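# Fit camshaft into engine case with gears timed

## Task

Put the camshaft into the free-standing engine case: push its shaft fully home in the open front bearing so the large cam gear engages the small crank gear with correct timing, meaning the marked tooth on the small gear lands in one of the two marked gaps on the large gear as they rotate. The engine case must end up still standing upright.

## Robot and tools

Robot: two arms, left_arm and right_arm, each with a parallel two-finger gripper. Scene frame: origin at table-top height, halfway between the nominal arm bases; +x points out over the table, +y toward left_arm, +z up. Calibrated bases: left_arm at (+0.046, +0.288, +0.043) m, quat_wxyz (+1.000, 0, 0, -0.031); right_arm at (-0.031, -0.322, +0.003) m, quat_wxyz (+1.000, 0, 0, +0.011). Arm names do not match image sides. A camera stand sits behind the arms.

Gripper axes: fingers extend along the gripper's +z and spread along its y. end_effector_position is the spot between the pads, just under 1 cm inside the tips. Reported positions and quaternions are in the scene frame and may be off by a few cm, more when reaching far.

Row layout (shared by execute_actions and move): always 14 numbers in [-1, 1], for both arms even if one is idle: left dx, dy, dz, rx, ry, rz, opening, then right dx, dy, dz, rx, ry, rz, opening. The six pose numbers are an offset, not a pose, measured along that arm's own Hand target axes and counted from the Hand target at the start of the action or move (never from the previous row). Scale: 1.0 = 0.6 m for dx/dy/dz and 180 degrees for the rotation vector rx/ry/rz. Sending the same offset twice moves the hand twice. All six zero re-commands the current Hand target. Opening is absolute: +1 fully open (about 87 mm between pads), +0.5 about 69 mm, 0 about 43 mm, -0.5 about 18 mm, -1 closed. A 0 opening is a real command, so resend the present value to leave a gripper alone.

execute_actions(actions, cameras): actions is a list of actions; each action is a table of at most 15 rows, one row per 1/30 s control step; fewer rows means the last row is held to fill 15 steps. Images come back only for an empty actions list or when cameras names them (["all"], a list of names, or []).

move(target, speed, blend, opening_speed, blocking, cameras): straight-line paths for both grippers toward target, given as one 14-number row or a list of up to 15 rows, each row an offset from the same starting Hand targets. speed is m/s, 0.002 to 2.9, default 0.25 (rotation capped at twice that in rad/s); one value or one per row. blend (m) rounds corners in a list; 0 stops at each point. opening_speed (0.2 or more per second on the -1..+1 scale) ramps finger changes. Paths last at least 0.5 s and stop at 10 s. They do not avoid obstacles or the other arm; faster moves overshoot and strike harder. Avoid sweeping near an arm's own base. blocking=false returns after about 0.5 s while the motion continues. The result adds a move: line, e.g. done, off_target, moving, held, fault, plus limits (paced = pose clipped, held = steps withheld). done means at rest within 10 mm and 2 degrees; it does not tell you about contact.

wait(seconds 0 to 10, cameras): lets the scene run with last commands held. stop(cameras): brakes a running move. zoom_image(camera, region [x0, y0, x1, y1], pixels, at most 504 x 504): enlarges part of the latest image of cam_high, cam_low, cam_left_wrist or cam_right_wrist (all 896x504). finished_scene(scene): ends the current scene, with scene the current scene's number; irreversible, so use it only once the camshaft sits fully seated and timed with the case upright.

Results: end_effector_position (m) and end_effector_quat_wxyz per arm; Hand target (last commanded pose after clipping; the basis for the next offsets); Tool commands; grip_measured on the opening scale (up to about 0.043 off); Joint positions (gripper last, 0 closed to 1 open); Joint velocities (may say within noise); Joint torques (include gravity, have offsets, joints 1-3 wrap at ±28 N m); motor temperatures. Joint ranges (rad): waist -2.618 to 3.054, shoulder 0 to 3.142, elbow 0 to 3.142 (straight 2.901), wrist pitch and yaw -1.571 to 1.571, wrist roll -2.094 to 2.094.

Control quirks: commanded orientation is clipped each step to within 40 degrees of the measured one. Grippers often sag short or tilt, especially when stretched; check after each motion and send the remaining gap as an offset. Small commands may not move or may go sideways. A blocked arm keeps pushing until commanded back past its gripper.

Gripping: at first contact note grip_measured, then command about 0.04 below it for a firm hold (less for gentler). Pads give roughly 20 N each; closing fast squeezes harder.

Avoid: dropping or releasing moving parts, hitting fixed or heavy objects, knocking the case over, anything leaving the table, arms touching each other or one gripper pinching the other's fingers, strain on wrist camera cables, and holding loads or full stretch for long (motors at 75 °C report MOTOR HOT; 90 °C folds the arm and disables it; 100 °C lets it fall). Loose objects may get nudged occasionally.

Cameras cam_high, cam_low (fixed) and cam_left_wrist, cam_right_wrist come with pinhole calibration (K, distortion, T_world_to_cam); fixed cameras may be shifted by up to about 2.3 degrees and 9 mm, and wrist images can lag during motion.

Each tool is called after ">>>" as name([rows], argument=value, ...), one row to a line, values as JSON.

## Session

>>> execute_actions(actions=[])

Scene clock: 0.00 s.
left_arm: end_effector_position=(+0.4146, +0.2552, +0.0852) grip_measured=+1.000 end_effector_quat_wxyz=(+0.550, +0.036, +0.834, -0.004) | right_arm: end_effector_position=(+0.3355, -0.3137, +0.0255) grip_measured=+1.000 end_effector_quat_wxyz=(+0.515, -0.026, +0.857, -0.017)
Joint positions: left_arm=[-0.057 1.499 0.356 0.737 -0.064 0.008 1] | right_arm=[0.03 1.546 0.383 0.674 0.048 -0.038 1]
Joint velocities: within noise
Joint torques (N m): no reading
Motor temperatures (°C): left_arm=[23 28 29 31 24 23 23] | right_arm=[23 28 33 33 23 24 23]
Heat: left arm: 31 °C; right arm: 33 °C.
Hand target: left_arm +0.4145, +0.2552, +0.0850; +0.548, +0.036, +0.836, -0.004 | right_arm +0.3428, -0.3134, +0.0361; +0.531, -0.025, +0.847, -0.017
Tool commands: left_gripper/opening=+1.0 right_gripper/opening=+1.0

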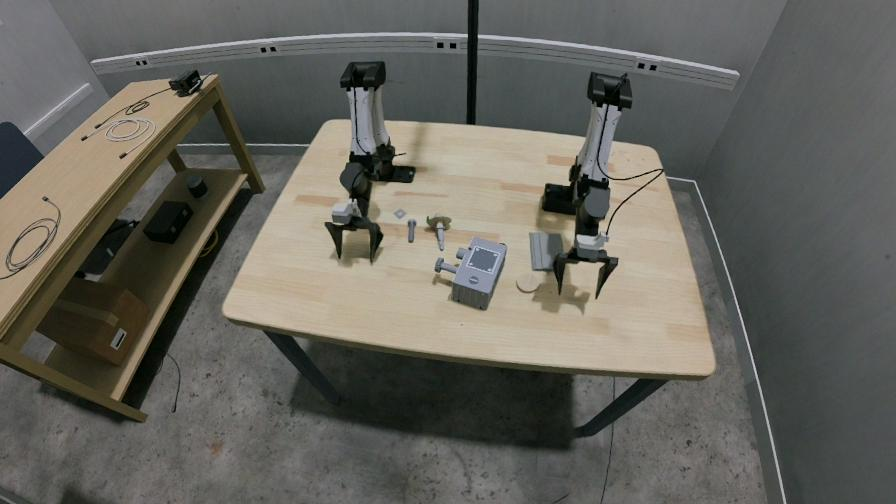

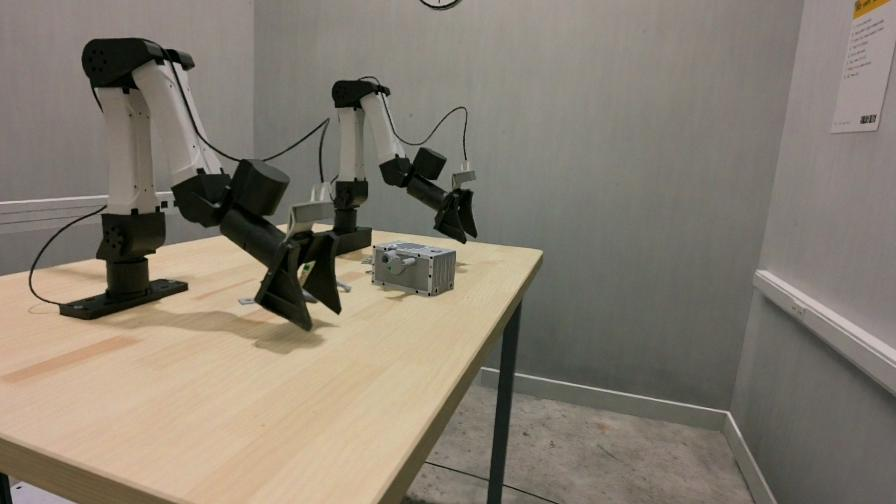

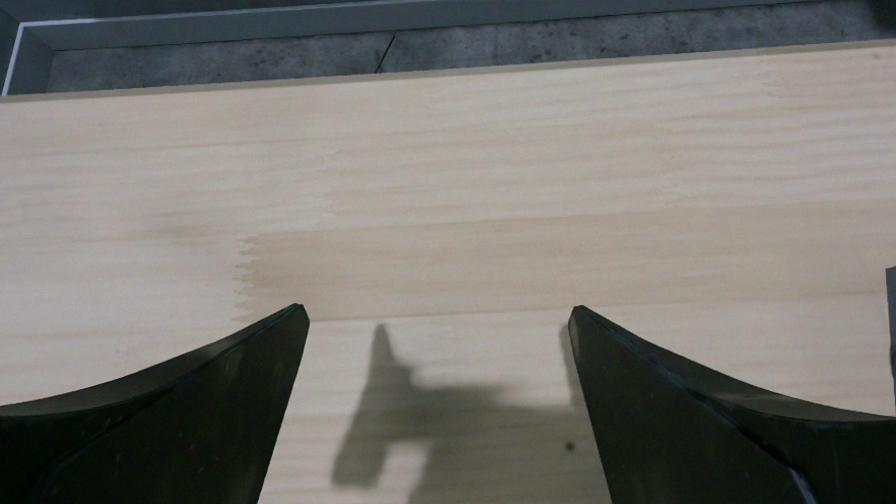

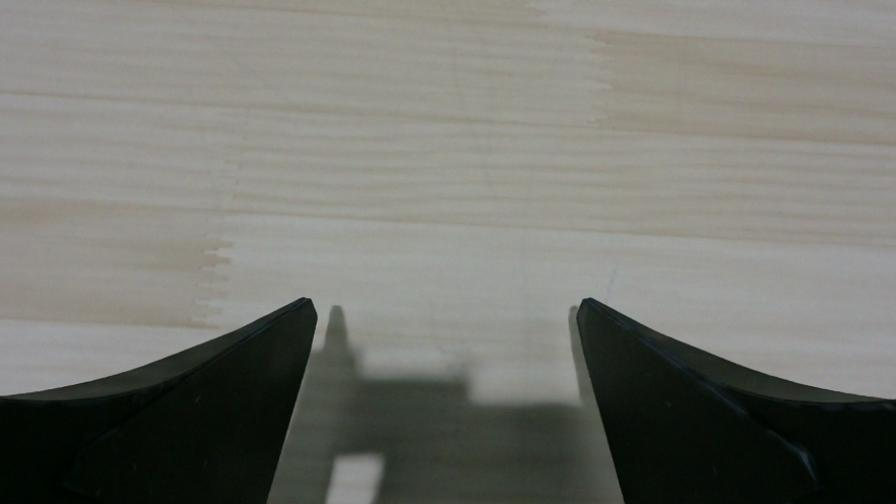

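>>> zoom_image(camera="cam_high", region=[380, 190, 580, 310])

>>> zoom_image(camera="cam_low", region=[230, 210, 480, 350])

Scaled by 2.520 from the camera's 896x504 image, which has a finer 1280x720 frame.

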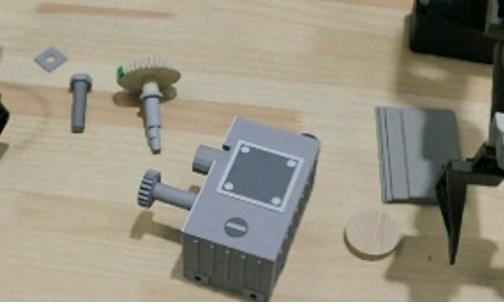

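Scaled by 2.016 from the camera's 896x504 image, which has a finer 1280x720 frame.

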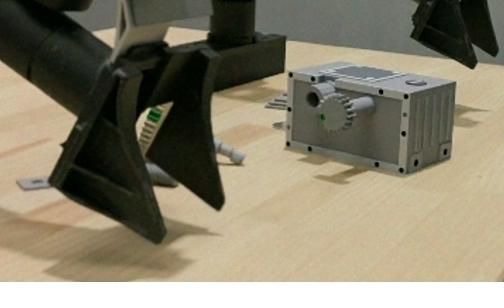

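>>> move([
  [0,0,0,0,0,0,1,-0.125,0.1,-0.06,0,0,0,1],
  [0,0,0,0,0,0,1,-0.165,0.29,-0.152,0,0,0,1],
], cameras=["cam_right_wrist","cam_high"], blend=0.03)

Scene clock: 40.63 s.
left_arm: end_effector_position=(+0.4146, +0.2552, +0.0852) grip_measured=+1.000 end_effector_quat_wxyz=(+0.550, +0.036, +0.834, -0.004) | right_arm: end_effector_position=(+0.2935, -0.1373, +0.1418) grip_measured=+1.000 end_effector_quat_wxyz=(+0.519, -0.038, +0.854, -0.021)
Joint positions: left_arm=[-0.057 1.499 0.356 0.737 -0.064 0.008 1] | right_arm=[0.766 1.356 0.83 -0.105 0.677 0.343 1]
Joint torques (N m): left_arm=[0.21 -4.59 6.04 1.63 0.11 -0.09] | right_arm=[-0.05 -3.25 11.08 1.98 0.45 0.12]
Motor temperatures (°C): left_arm=[23 30 30 34 23 23 23] | right_arm=[23 29 36 40 23 24 23]
Heat: left arm: 34 °C; right arm: 40 °C.
Hand target: left_arm +0.4145, +0.2552, +0.0850; +0.548, +0.036, +0.836, -0.004 | right_arm +0.2996, -0.1334, +0.1553; +0.531, -0.025, +0.847, -0.017
Off the commanded pose: left_arm 0.000 m, 0 deg | right_arm 0.015 m, 2 deg.
move: off_target (right_arm)
camera_calibration:
cam_right_wrist: T_world_to_cam=[[0.0690997, -0.996925, 0.0369672, -0.158661], [-0.973526, -0.0754784, -0.215756, 0.325106], [0.217883, -0.0210798, -0.975747, 0.216807], [0, 0, 0, 1]] pos_world=[0.280225, -0.129065, 0.287557]
Images, in order (width x height): cam_high 896x504, cam_right_wrist 896x504.

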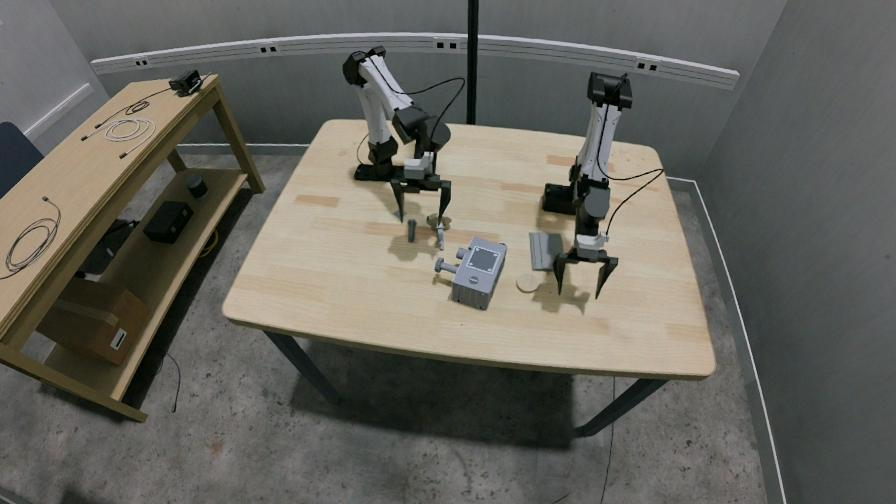

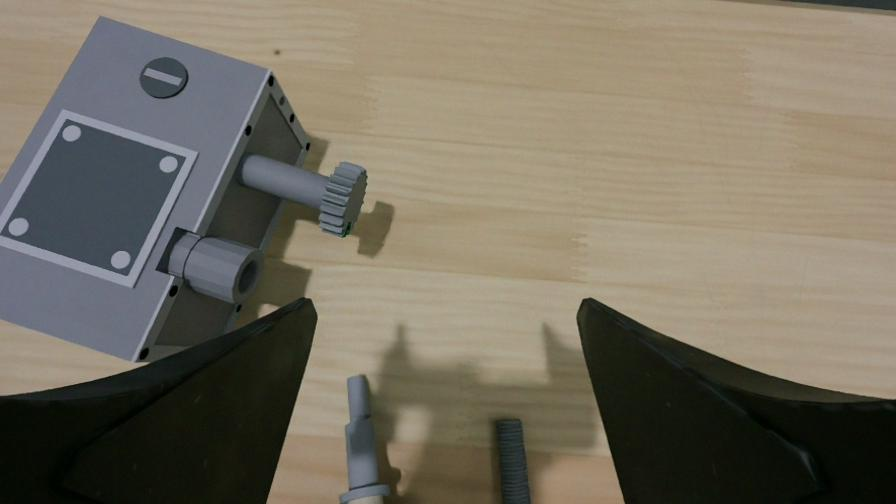

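>>> move(target=[0,0,0,0,0,0,1,-0.01,0,-0.17,0,0,0,1], cameras=["cam_right_wrist"])

>>> zoom_image(camera="cam_right_wrist", region=[300, 130, 650, 460])

Scene clock: 47.60 s.
left_arm: end_effector_position=(+0.4146, +0.2552, +0.0852) grip_measured=+1.000 end_effector_quat_wxyz=(+0.550, +0.036, +0.834, -0.004) | right_arm: end_effector_position=(+0.2079, -0.1368, +0.1923) grip_measured=+1.000 end_effector_quat_wxyz=(+0.521, -0.036, +0.853, -0.024)
Joint positions: left_arm=[-0.057 1.499 0.356 0.737 -0.064 0.008 1] | right_arm=[1.058 1.153 0.938 -0.616 0.904 0.622 1]
Joint torques (N m): left_arm=[0.17 -4.57 6.05 1.62 0.2 -0.12] | right_arm=[0.28 -1.77 10.93 1.61 0.6 0.12]
Heat: left arm: 35 °C; right arm: 39 °C.
Hand target: left_arm +0.4145, +0.2552, +0.0850; +0.548, +0.036, +0.836, -0.004 | right_arm +0.2105, -0.1329, +0.2051; +0.531, -0.025, +0.847, -0.017
Off the commanded pose: left_arm 0.000 m, 0 deg | right_arm 0.014 m, 2 deg.
move: off_target (right_arm)
camera_calibration:
cam_right_wrist: T_world_to_cam=[[0.0630883, -0.997225, 0.0395259, -0.153409], [-0.973139, -0.0702542, -0.219239, 0.253996], [0.221408, -0.0246328, -0.97487, 0.283326], [0, 0, 0, 1]] pos_world=[0.194121, -0.12816, 0.337955]
Images, in order (width x height): cam_right_wrist 896x504.

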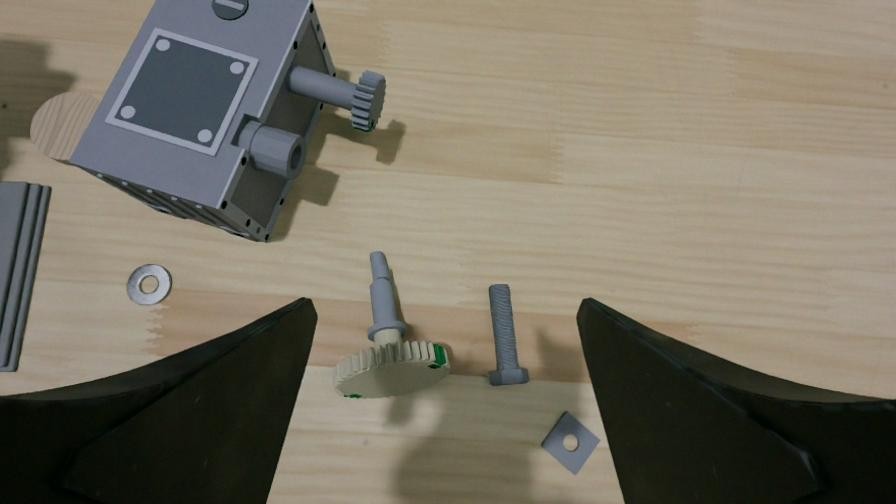

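Scaled by 1.440 from the camera's 896x504 image, which has a finer 1280x720 frame.

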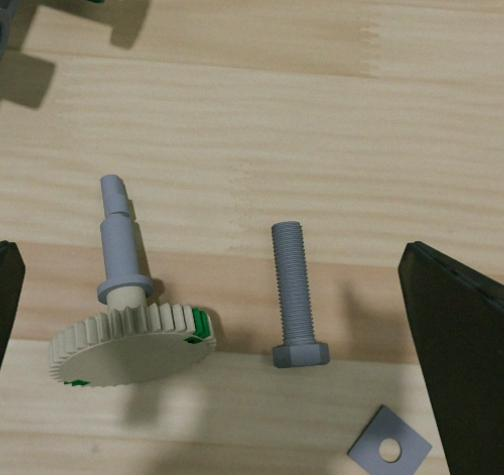

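>>> move(target=[0,0,0,0,0,0,1,0.0255,-0.027,0.123,-0.4257,-0.228,-0.006,1], speed=0.4, cameras=["cam_right_wrist","cam_low"])

>>> zoom_image(camera="cam_low", region=[330, 220, 480, 310])

Scene clock: 123.23 s.
left_arm: end_effector_position=(+0.4146, +0.2552, +0.0852) grip_measured=+1.000 end_effector_quat_wxyz=(+0.550, +0.036, +0.834, -0.004) | right_arm: end_effector_position=(+0.2676, -0.1502, +0.1450) grip_measured=+1.000 end_effector_quat_wxyz=(+0.571, -0.372, +0.573, +0.455)
Joint positions: left_arm=[-0.057 1.499 0.356 0.737 -0.064 0.008 1] | right_arm=[-0.013 1.677 0.386 1.491 -1.234 0.286 1]
Joint torques (N m): left_arm=[0.24 -4.55 6.2 1.66 0.13 -0.09] | right_arm=[-0.35 -4.1 6.78 2.48 0 0.11]
Motor temperatures (°C): left_arm=[22 31 31 36 23 23 23] | right_arm=[23 27 42 37 23 24 23]
Heat: left arm: 36 °C; right arm: 42 °C.
Hand target: left_arm +0.4145, +0.2552, +0.0850; +0.548, +0.036, +0.836, -0.004 | right_arm +0.2706, -0.1501, +0.1601; +0.645, -0.353, +0.452, +0.505
Off the commanded pose: left_arm 0.000 m, 0 deg | right_arm 0.015 m, 17 deg.
joint sent to its limit (right arm) — joint 4 (wrist pitch), upper limit. The joint targets are off in orientation, not in position.
move: off_target (right_arm)
camera_calibration:
cam_right_wrist: T_world_to_cam=[[0.956402, -0.26795, -0.116184, -0.275638], [-0.27162, -0.669879, -0.691002, 0.0913858], [0.107325, 0.692433, -0.713454, 0.323968], [0, 0, 0, 1]] pos_world=[0.253673, -0.236966, 0.262259]
Images, in order (width x height): cam_low 896x504, cam_right_wrist 896x504.

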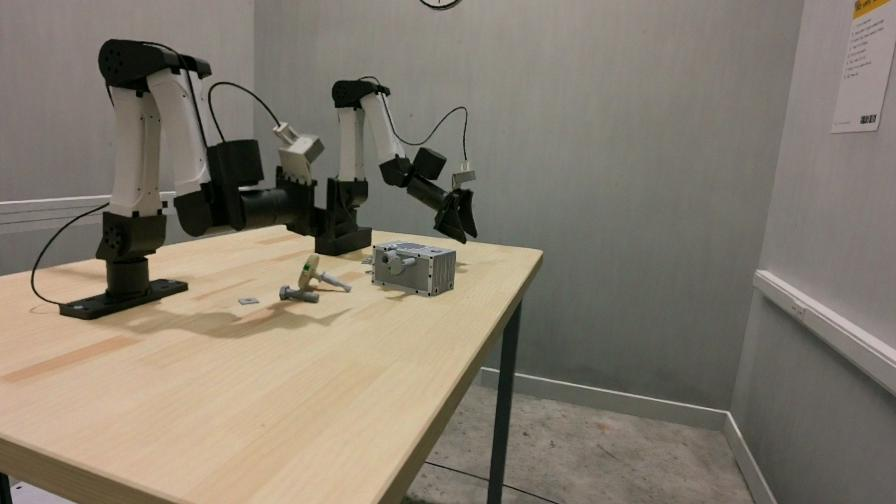

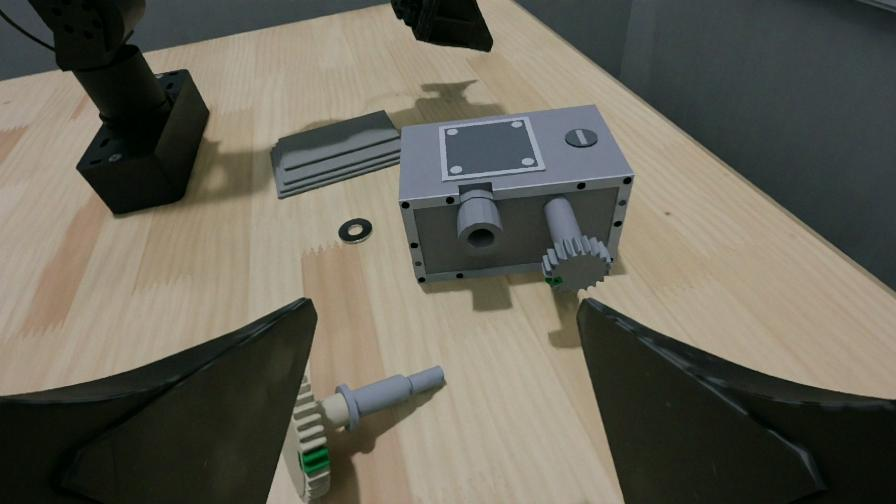

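Scaled by 3.360 from the camera's 896x504 image, which has a finer 1280x720 frame.

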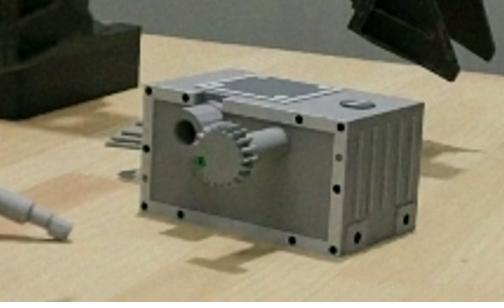

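>>> zoom_image(camera="cam_right_wrist", region=[390, 170, 650, 310])

>>> zoom_image(camera="cam_right_wrist", region=[270, 340, 470, 503])

Scaled by 1.938 from the camera's 896x504 image, which has a finer 1280x720 frame.

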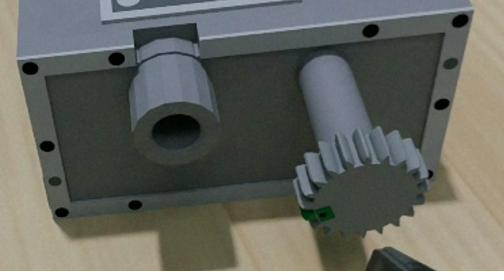

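Scaled by 2.520 from the camera's 896x504 image, which has a finer 1280x720 frame.

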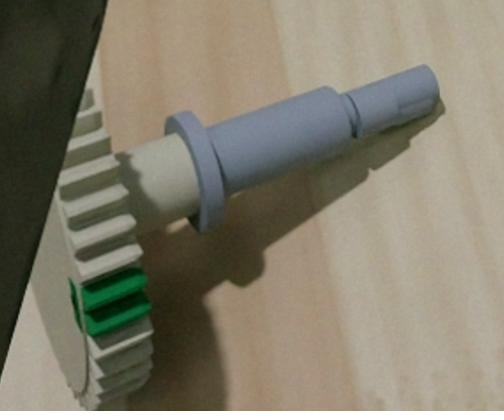

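>>> move(target=[0,0,0,0,0,0,1,-0.0725,0.114,-0.004,0.427,0.373,0.155,1], speed=0.5)

Scene clock: 241.53 s.
left_arm: end_effector_position=(+0.4146, +0.2552, +0.0852) grip_measured=+1.000 end_effector_quat_wxyz=(+0.550, +0.036, +0.834, -0.004) | right_arm: end_effector_position=(+0.1960, -0.1527, +0.1913) grip_measured=+1.000 end_effector_quat_wxyz=(+0.246, -0.004, +0.969, -0.002)
Joint positions: left_arm=[-0.057 1.499 0.356 0.737 -0.064 0.008 1] | right_arm=[0.738 1.4 1.391 -1.188 0.336 0.685 1]
Joint torques (N m): left_arm=[0.31 -4.6 6.17 1.68 0.15 -0.11] | right_arm=[0.31 -3 10.17 1.16 0.45 0.13]
Motor temperatures (°C): left_arm=[22 31 32 37 23 23 23] | right_arm=[23 29 40 44 23 24 23]
Heat: left arm: 37 °C; right arm: 44 °C.
Hand target: left_arm +0.4145, +0.2552, +0.0850; +0.548, +0.036, +0.836, -0.004 | right_arm +0.2001, -0.1502, +0.2003; +0.258, +0.001, +0.966, +0.000
Off the commanded pose: left_arm 0.000 m, 0 deg | right_arm 0.010 m, 2 deg.
move: done

>>> move(target=[0,0,0,0,0,0,1,-0.018,0.097,0.076,0.2016,0.2113,0.398,0.3], speed=0.5, cameras=["cam_right_wrist","cam_high","cam_low"])

Scene clock: 253.23 s.
left_arm: end_effector_position=(+0.4146, +0.2552, +0.0852) grip_measured=+1.000 end_effector_quat_wxyz=(+0.550, +0.036, +0.834, -0.004) | right_arm: end_effector_position=(+0.2330, -0.0911, +0.1634) grip_measured=+0.300 end_effector_quat_wxyz=(-0.073, +0.628, +0.775, -0.014)
Joint positions: left_arm=[-0.057 1.499 0.356 0.737 -0.064 0.008 1] | right_arm=[0.522 1.883 1.799 -1.563 -0.129 1.901 0.65]
Joint torques (N m): left_arm=[0.23 -4.59 6.17 1.64 0.14 -0.05] | right_arm=[-0.79 -5.94 7.13 0 -0.09 0.13]
Heat: left arm: 37 °C; right arm: 41 °C.
Hand target: left_arm +0.4145, +0.2552, +0.0850; +0.548, +0.036, +0.836, -0.004 | right_arm +0.2323, -0.0921, +0.1661; -0.105, +0.620, +0.767, -0.130
Off the commanded pose: left_arm 0.000 m, 0 deg | right_arm 0.003 m, 14 deg.
joint sent to its limit (right arm) — joint 4 (wrist pitch), lower limit. The joint targets are off in orientation, not in position.
move: off_target (right_arm)
camera_calibration:
cam_right_wrist: T_world_to_cam=[[-0.979887, -0.184928, 0.0749897, 0.202945], [-0.0447058, 0.569668, 0.820658, -0.0526107], [-0.194482, 0.8008, -0.566478, 0.356134], [0, 0, 0, 1]] pos_world=[0.265773, -0.217691, 0.229698]
Images, in order (width x height): cam_high 896x504, cam_low 896x504, cam_right_wrist 896x504.

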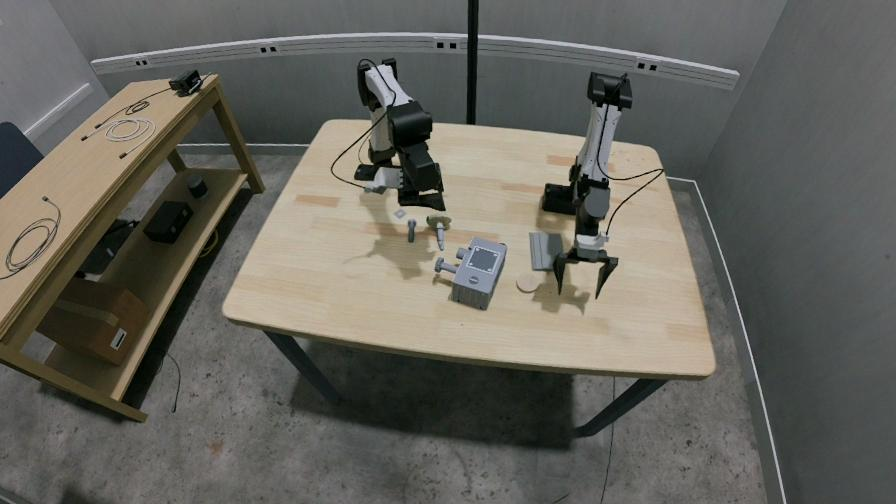

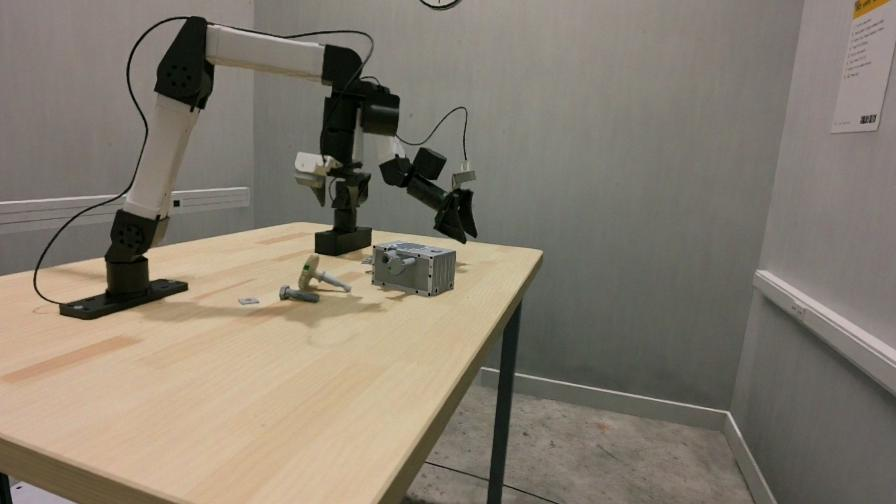

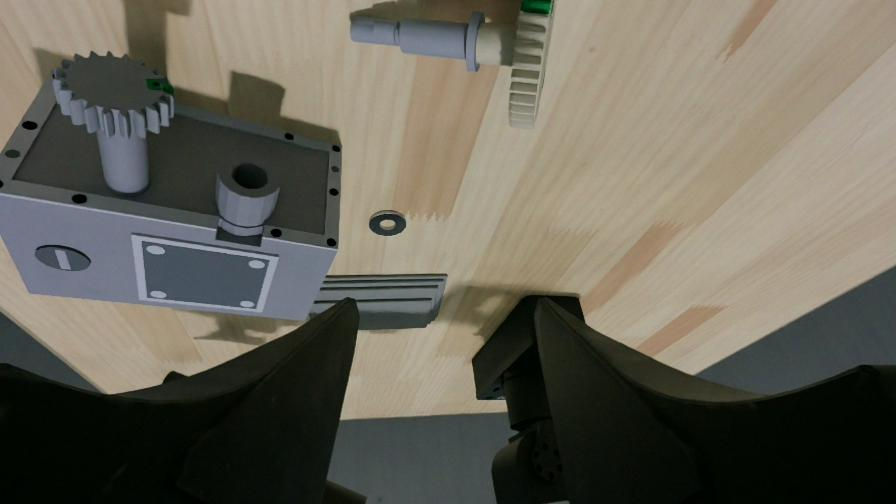

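>>> move(target=[0,0,0,0,0,0,1,0,-0.002,0.126,0,0,0,0.2], speed=0.25, cameras=["cam_right_wrist","cam_low"])

>>> zoom_image(camera="cam_low", region=[260, 150, 440, 310])

Scene clock: 276.93 s.
left_arm: end_effector_position=(+0.4146, +0.2552, +0.0852) grip_measured=+1.000 end_effector_quat_wxyz=(+0.550, +0.036, +0.834, -0.004) | right_arm: end_effector_position=(+0.2049, -0.0986, +0.0958) grip_measured=+0.200 end_effector_quat_wxyz=(-0.114, +0.618, +0.766, -0.134)
Joint positions: left_arm=[-0.057 1.499 0.356 0.737 -0.064 0.008 1] | right_arm=[0.547 2.016 1.679 -1.563 -0.129 1.905 0.6]
Joint torques (N m): left_arm=[0.2 -4.6 6.22 1.66 0.15 -0.08] | right_arm=[0.29 -7.04 5.86 -0.26 0.17 0.16]
Motor temperatures (°C): left_arm=[22 31 32 37 23 23 23] | right_arm=[23 30 41 37 23 24 23]
Heat: left arm: 37 °C; right arm: 41 °C.
Hand target: left_arm +0.4145, +0.2552, +0.0850; +0.548, +0.036, +0.836, -0.004 | right_arm +0.2069, -0.0977, +0.0950; -0.105, +0.620, +0.767, -0.131
Off the commanded pose: left_arm 0.000 m, 0 deg | right_arm 0.002 m, 1 deg.
move: done
camera_calibration:
cam_right_wrist: T_world_to_cam=[[-0.934654, -0.179646, 0.306836, 0.14817], [0.109804, 0.674954, 0.729644, -0.00666201], [-0.338178, 0.715657, -0.611123, 0.343731], [0, 0, 0, 1]] pos_world=[0.255461, -0.214879, 0.169459]
Images, in order (width x height): cam_low 896x504, cam_right_wrist 896x504.

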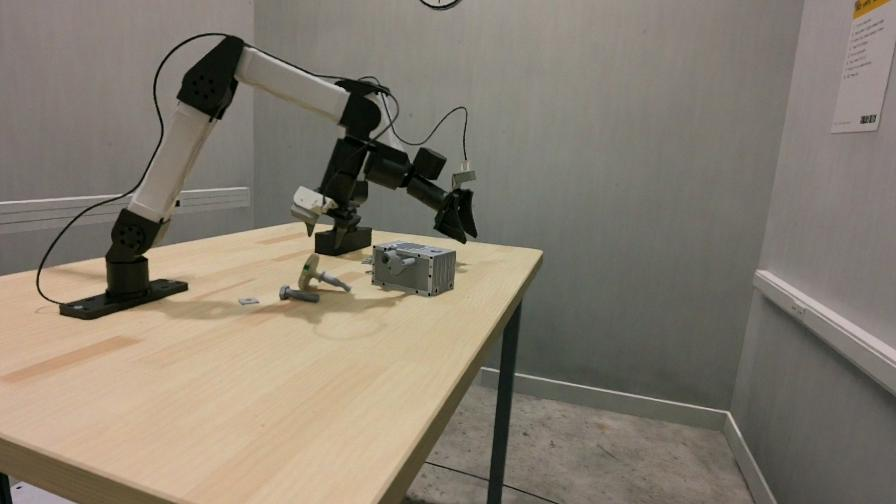

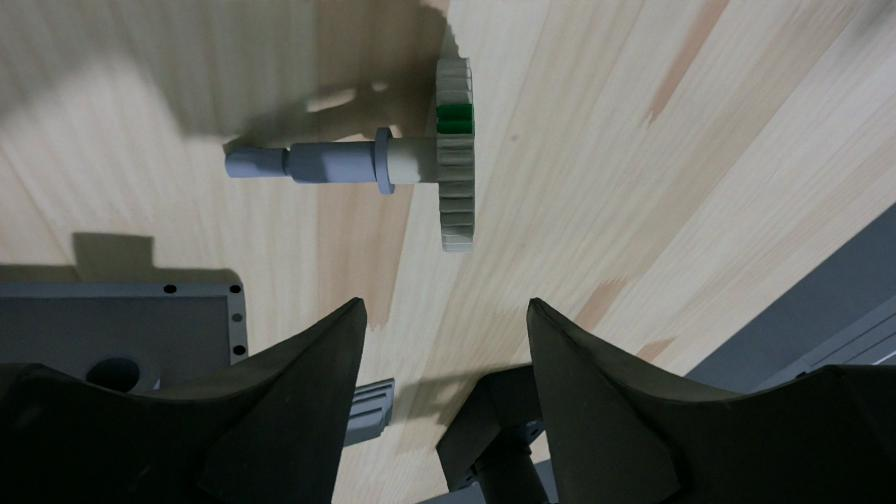

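Scaled by 2.800 from the camera's 896x504 image, which has a finer 1280x720 frame.

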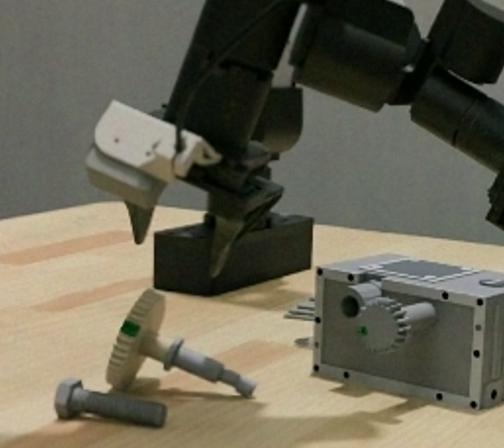

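>>> move(target=[0,0,0,0,0,0,1,-0.005,0.0,0.055,0,0,0,0.2], speed=0.1, cameras=["cam_right_wrist","cam_low"])

>>> zoom_image(camera="cam_low", region=[260, 200, 380, 310])

Scene clock: 294.07 s.
left_arm: end_effector_position=(+0.4146, +0.2552, +0.0852) grip_measured=+1.000 end_effector_quat_wxyz=(+0.550, +0.036, +0.834, -0.004) | right_arm: end_effector_position=(+0.1943, -0.1044, +0.0588) grip_measured=+0.200 end_effector_quat_wxyz=(-0.117, +0.618, +0.764, -0.144)
Joint positions: left_arm=[-0.057 1.499 0.356 0.737 -0.064 0.008 1] | right_arm=[0.55 2.016 1.524 -1.43 -0.129 1.908 0.6]
Joint torques (N m): left_arm=[0.31 -4.7 6.17 1.65 0.09 -0.1] | right_arm=[0.27 -8.81 5.24 -0.27 0.16 0.16]
Heat: left arm: 37 °C; right arm: 39 °C.
Hand target: left_arm +0.4145, +0.2552, +0.0850; +0.548, +0.036, +0.836, -0.004 | right_arm +0.1968, -0.1030, +0.0639; -0.105, +0.620, +0.767, -0.131
Off the commanded pose: left_arm 0.000 m, 0 deg | right_arm 0.006 m, 2 deg.
move: done
camera_calibration:
cam_right_wrist: T_world_to_cam=[[-0.928781, -0.175663, 0.326358, 0.146651], [0.123093, 0.684366, 0.718673, 0.0243337], [-0.349592, 0.707662, -0.614003, 0.323141], [0, 0, 0, 1]] pos_world=[0.246179, -0.219567, 0.133061]
Images, in order (width x height): cam_low 896x504, cam_right_wrist 896x504.

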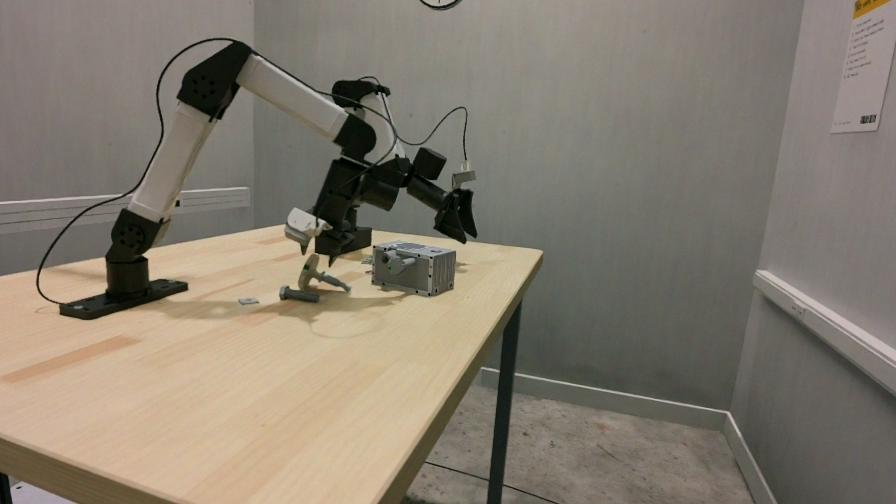

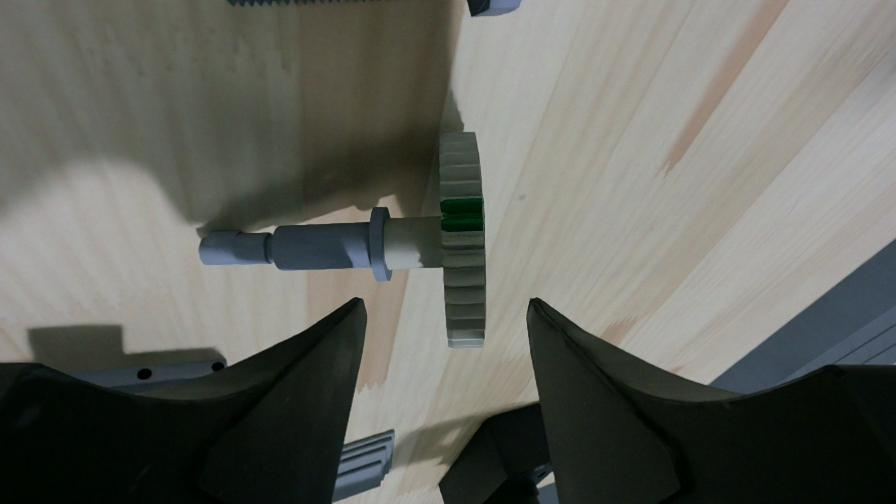

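Scaled by 4.200 from the camera's 896x504 image, which has a finer 1280x720 frame.

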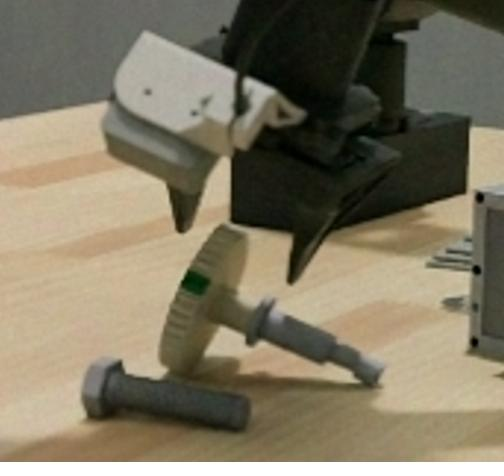

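>>> move([
  [0,0,0,0,0,0,1,0,-0.008,0.0,0,0,0,0.2],
  [0,0,0,0,0,0,1,0,-0.008,0.0,0,0,0,-0.85],
], speed=0.1, opening_speed=0.6, cameras=["cam_right_wrist","cam_low"])

>>> zoom_image(camera="cam_low", region=[260, 200, 380, 310])

Scene clock: 316.67 s.
left_arm: end_effector_position=(+0.4146, +0.2552, +0.0852) grip_measured=+1.000 end_effector_quat_wxyz=(+0.550, +0.036, +0.834, -0.004) | right_arm: end_effector_position=(+0.1901, -0.1058, +0.0591) grip_measured=-0.626 end_effector_quat_wxyz=(-0.117, +0.618, +0.764, -0.147)
Joint positions: left_arm=[-0.057 1.499 0.356 0.737 -0.064 0.008 1] | right_arm=[0.554 2.003 1.505 -1.428 -0.129 1.913 0.187]
Joint torques (N m): left_arm=[0.06 -4.7 6.16 1.64 0.17 -0.12] | right_arm=[0.35 -9.1 5.24 -0.28 0.14 0.16]
Heat: left arm: 37 °C; right arm: 38 °C.
Hand target: left_arm +0.4145, +0.2552, +0.0850; +0.548, +0.036, +0.836, -0.004 | right_arm +0.1924, -0.1039, +0.0655; -0.105, +0.620, +0.767, -0.131
Off the commanded pose: left_arm 0.000 m, 0 deg | right_arm 0.007 m, 2 deg.
move: done
camera_calibration:
cam_right_wrist: T_world_to_cam=[[-0.928096, -0.173756, 0.329312, 0.142334], [0.125407, 0.68689, 0.71586, 0.0256708], [-0.350586, 0.705685, -0.615709, 0.322894], [0, 0, 0, 1]] pos_world=[0.242082, -0.220763, 0.13356]
Images, in order (width x height): cam_low 896x504, cam_right_wrist 896x504.

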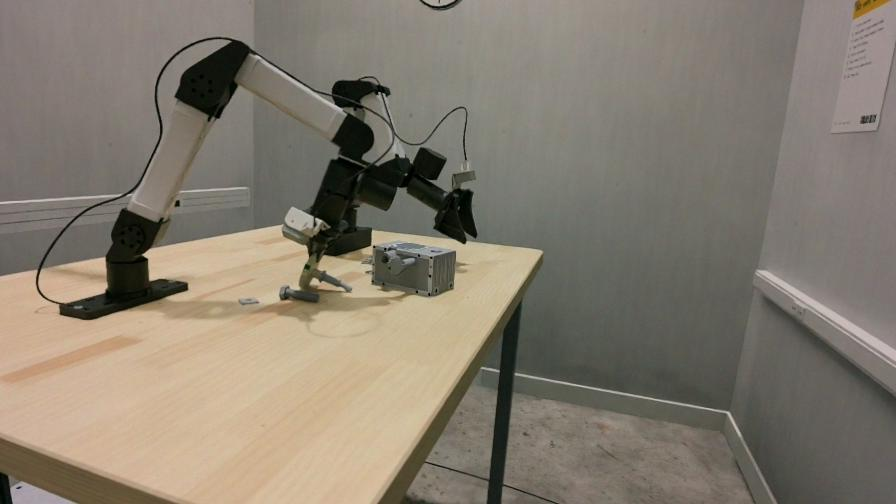

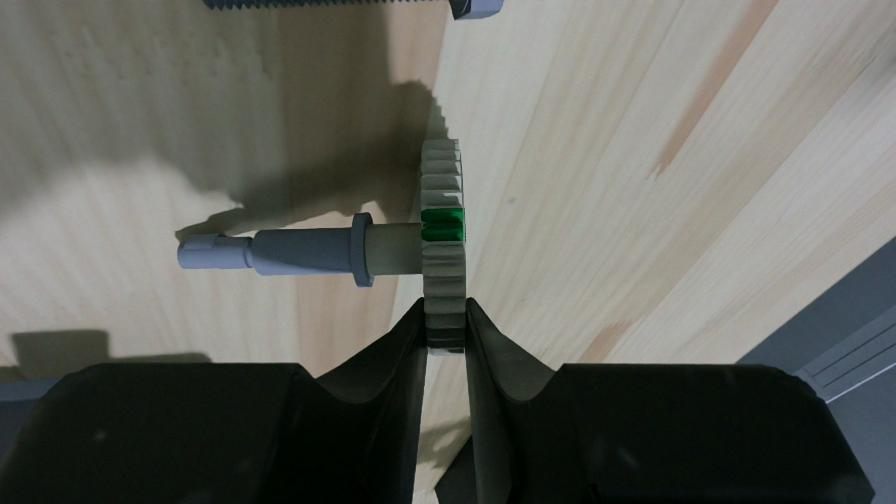

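Scaled by 4.200 from the camera's 896x504 image, which has a finer 1280x720 frame.

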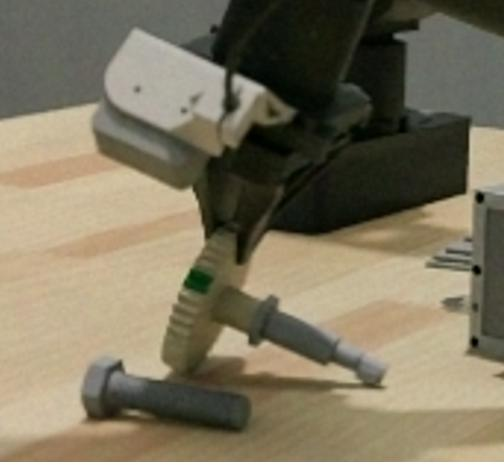

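>>> move([
  [0,0,0,0,0,0,1,0,-0.0545,-0.1575,0,0,0,-0.9],
  [0,0,0,0,0,0,1,-0.104,0.066,-0.172,-0.1422,-0.1334,-0.3382,-0.9],
], speed=[0.15,0.25], blend=0.02, cameras=["cam_right_wrist","cam_low","cam_high"])

>>> zoom_image(camera="cam_low", region=[260, 160, 460, 310])

Scene clock: 374.93 s.
left_arm: end_effector_position=(+0.4146, +0.2552, +0.0852) grip_measured=+1.000 end_effector_quat_wxyz=(+0.550, +0.036, +0.834, -0.004) | right_arm: end_effector_position=(+0.2682, -0.1503, +0.1364) grip_measured=-0.626 end_effector_quat_wxyz=(+0.100, +0.119, +0.987, -0.035)
Joint positions: left_arm=[-0.057 1.499 0.356 0.737 -0.064 0.008 1] | right_arm=[0.509 1.853 1.692 -1.291 0.177 0.759 0.187]
Joint torques (N m): left_arm=[0.27 -4.6 5.97 1.7 0.11 -0.06] | right_arm=[-0.7 -9.68 6.72 1.11 0.25 -0.06]
Motor temperatures (°C): left_arm=[22 32 32 38 23 22 23] | right_arm=[23 39 37 33 23 24 24]
Heat: left arm: 38 °C; right arm: 39 °C.
Hand target: left_arm +0.4145, +0.2552, +0.0850; +0.548, +0.036, +0.836, -0.004 | right_arm +0.2754, -0.1498, +0.1500; +0.130, +0.121, +0.984, -0.016
Off the commanded pose: left_arm 0.000 m, 0 deg | right_arm 0.015 m, 4 deg.
move: off_target (right_arm)
camera_calibration:
cam_right_wrist: T_world_to_cam=[[-0.255956, -0.966688, -0.000235804, -0.0728561], [-0.761641, 0.201514, 0.615869, 0.1697], [-0.595306, 0.157815, -0.787848, 0.436062], [0, 0, 0, 1]] pos_world=[0.370193, -0.173443, 0.239021]
Images, in order (width x height): cam_high 896x504, cam_low 896x504, cam_right_wrist 896x504.

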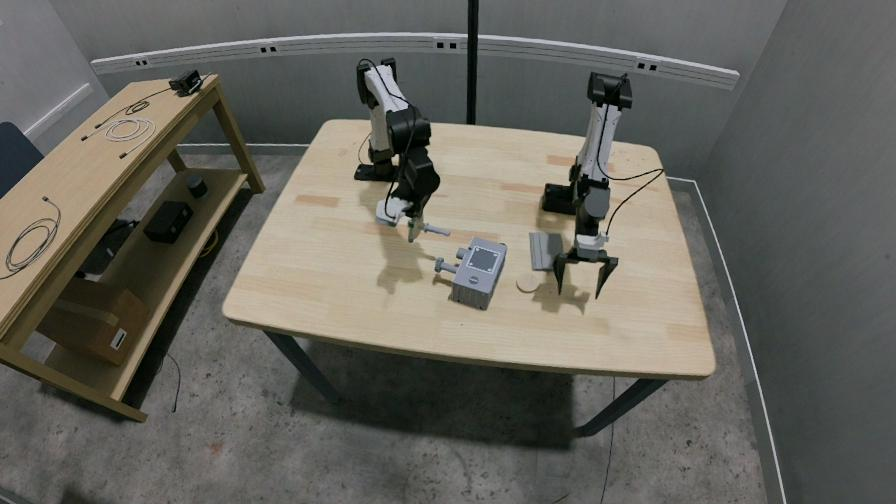

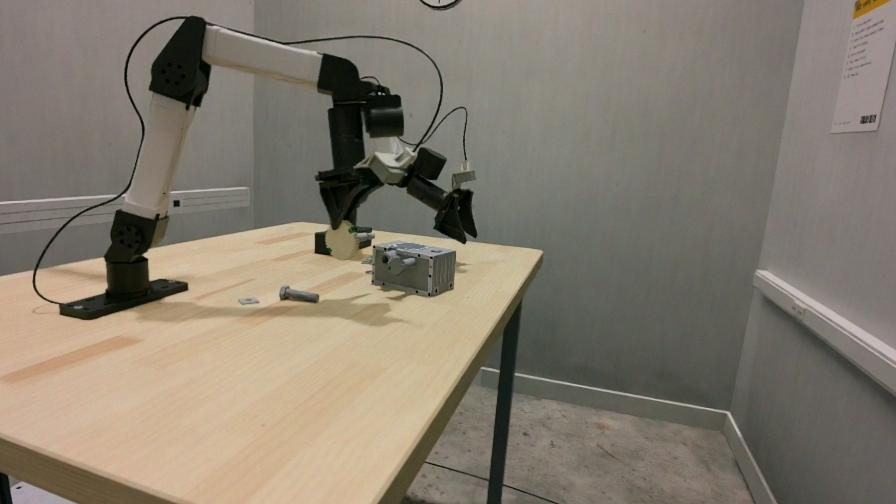

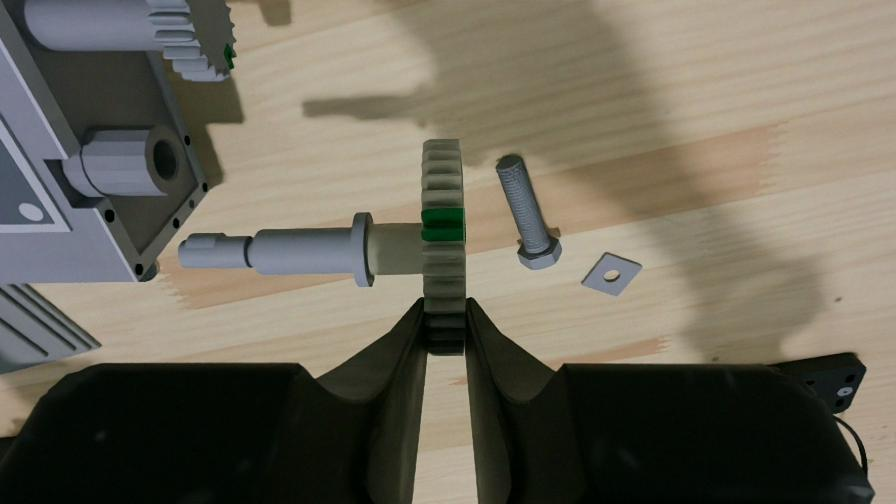

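Scaled by 2.520 from the camera's 896x504 image, which has a finer 1280x720 frame.

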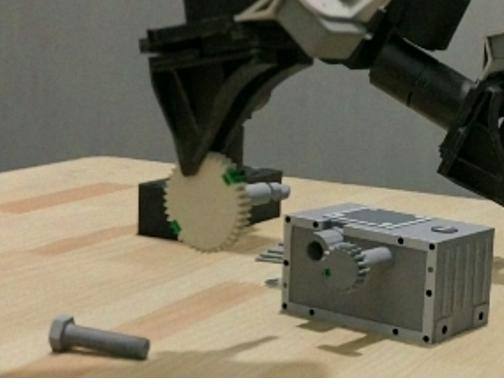

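>>> move(target=[0,0,0,0,0,0,1,0.0045,0.0153,0.085,-0.0145,0,0,-0.9], speed=0.15, cameras=["cam_right_wrist","cam_low"])

>>> zoom_image(camera="cam_low", region=[320, 200, 460, 310])

Scene clock: 417.37 s.
left_arm: end_effector_position=(+0.4146, +0.2552, +0.0852) grip_measured=+1.000 end_effector_quat_wxyz=(+0.550, +0.036, +0.834, -0.004) | right_arm: end_effector_position=(+0.2807, -0.1479, +0.0941) grip_measured=-0.626 end_effector_quat_wxyz=(+0.117, +0.118, +0.986, -0.014)
Joint positions: left_arm=[-0.057 1.499 0.356 0.737 -0.064 0.008 1] | right_arm=[0.49 1.848 1.517 -1.064 0.159 0.734 0.187]
Joint torques (N m): left_arm=[0.24 -4.67 6.16 1.63 0.13 -0.11] | right_arm=[-0.69 -7.76 6.8 1.26 0.03 -0.06]
Heat: left arm: 38 °C; right arm: 39 °C.
Hand target: left_arm +0.4145, +0.2552, +0.0850; +0.548, +0.036, +0.836, -0.004 | right_arm +0.2880, -0.1435, +0.1000; +0.133, +0.118, +0.984, +0.007
Off the commanded pose: left_arm 0.000 m, 0 deg | right_arm 0.010 m, 3 deg.
move: off_target (right_arm)
camera_calibration:
cam_right_wrist: T_world_to_cam=[[-0.247191, -0.967855, -0.0464011, -0.065636], [-0.786284, 0.172372, 0.593335, 0.209595], [-0.566264, 0.183152, -0.803617, 0.406873], [0, 0, 0, 1]] pos_world=[0.378974, -0.174174, 0.199565]
Images, in order (width x height): cam_low 896x504, cam_right_wrist 896x504.

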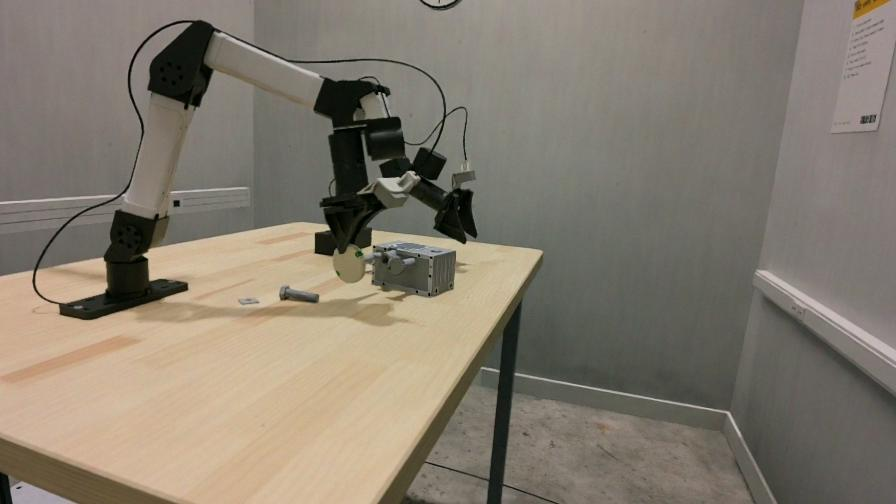

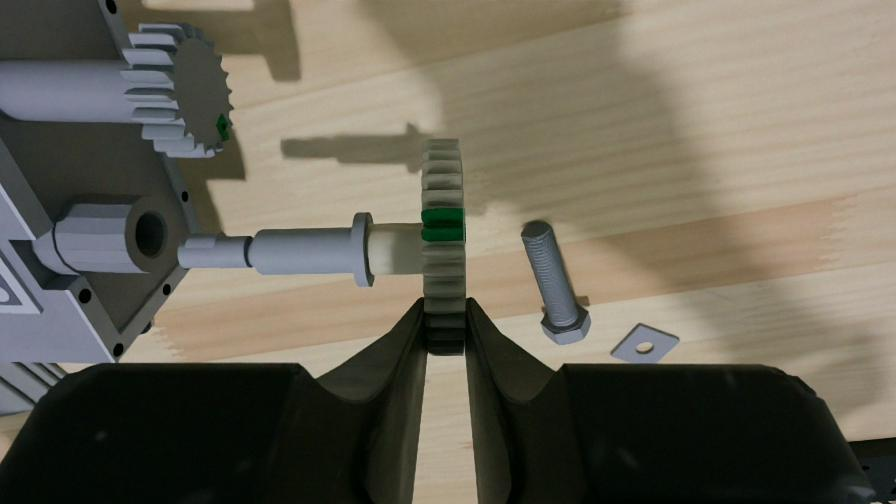

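Scaled by 3.600 from the camera's 896x504 image, which has a finer 1280x720 frame.

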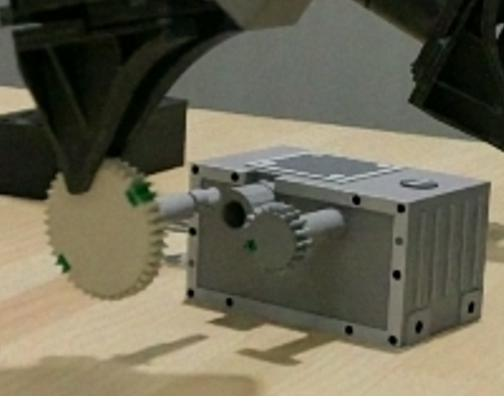

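>>> zoom_image(camera="cam_low", region=[360, 235, 430, 285])

>>> zoom_image(camera="cam_right_wrist", region=[0, 100, 280, 350])

Scaled by 7.200 from the camera's 896x504 image, which has a finer 1280x720 frame.

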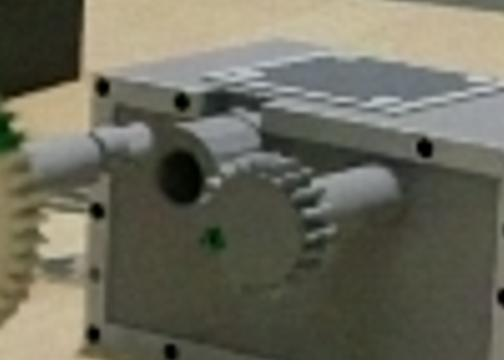

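Scaled by 1.800 from the camera's 896x504 image, which has a finer 1280x720 frame.

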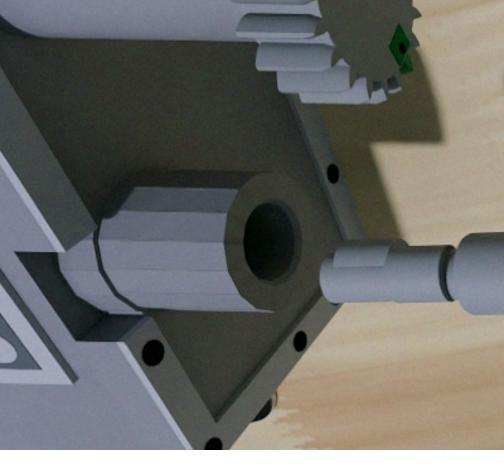

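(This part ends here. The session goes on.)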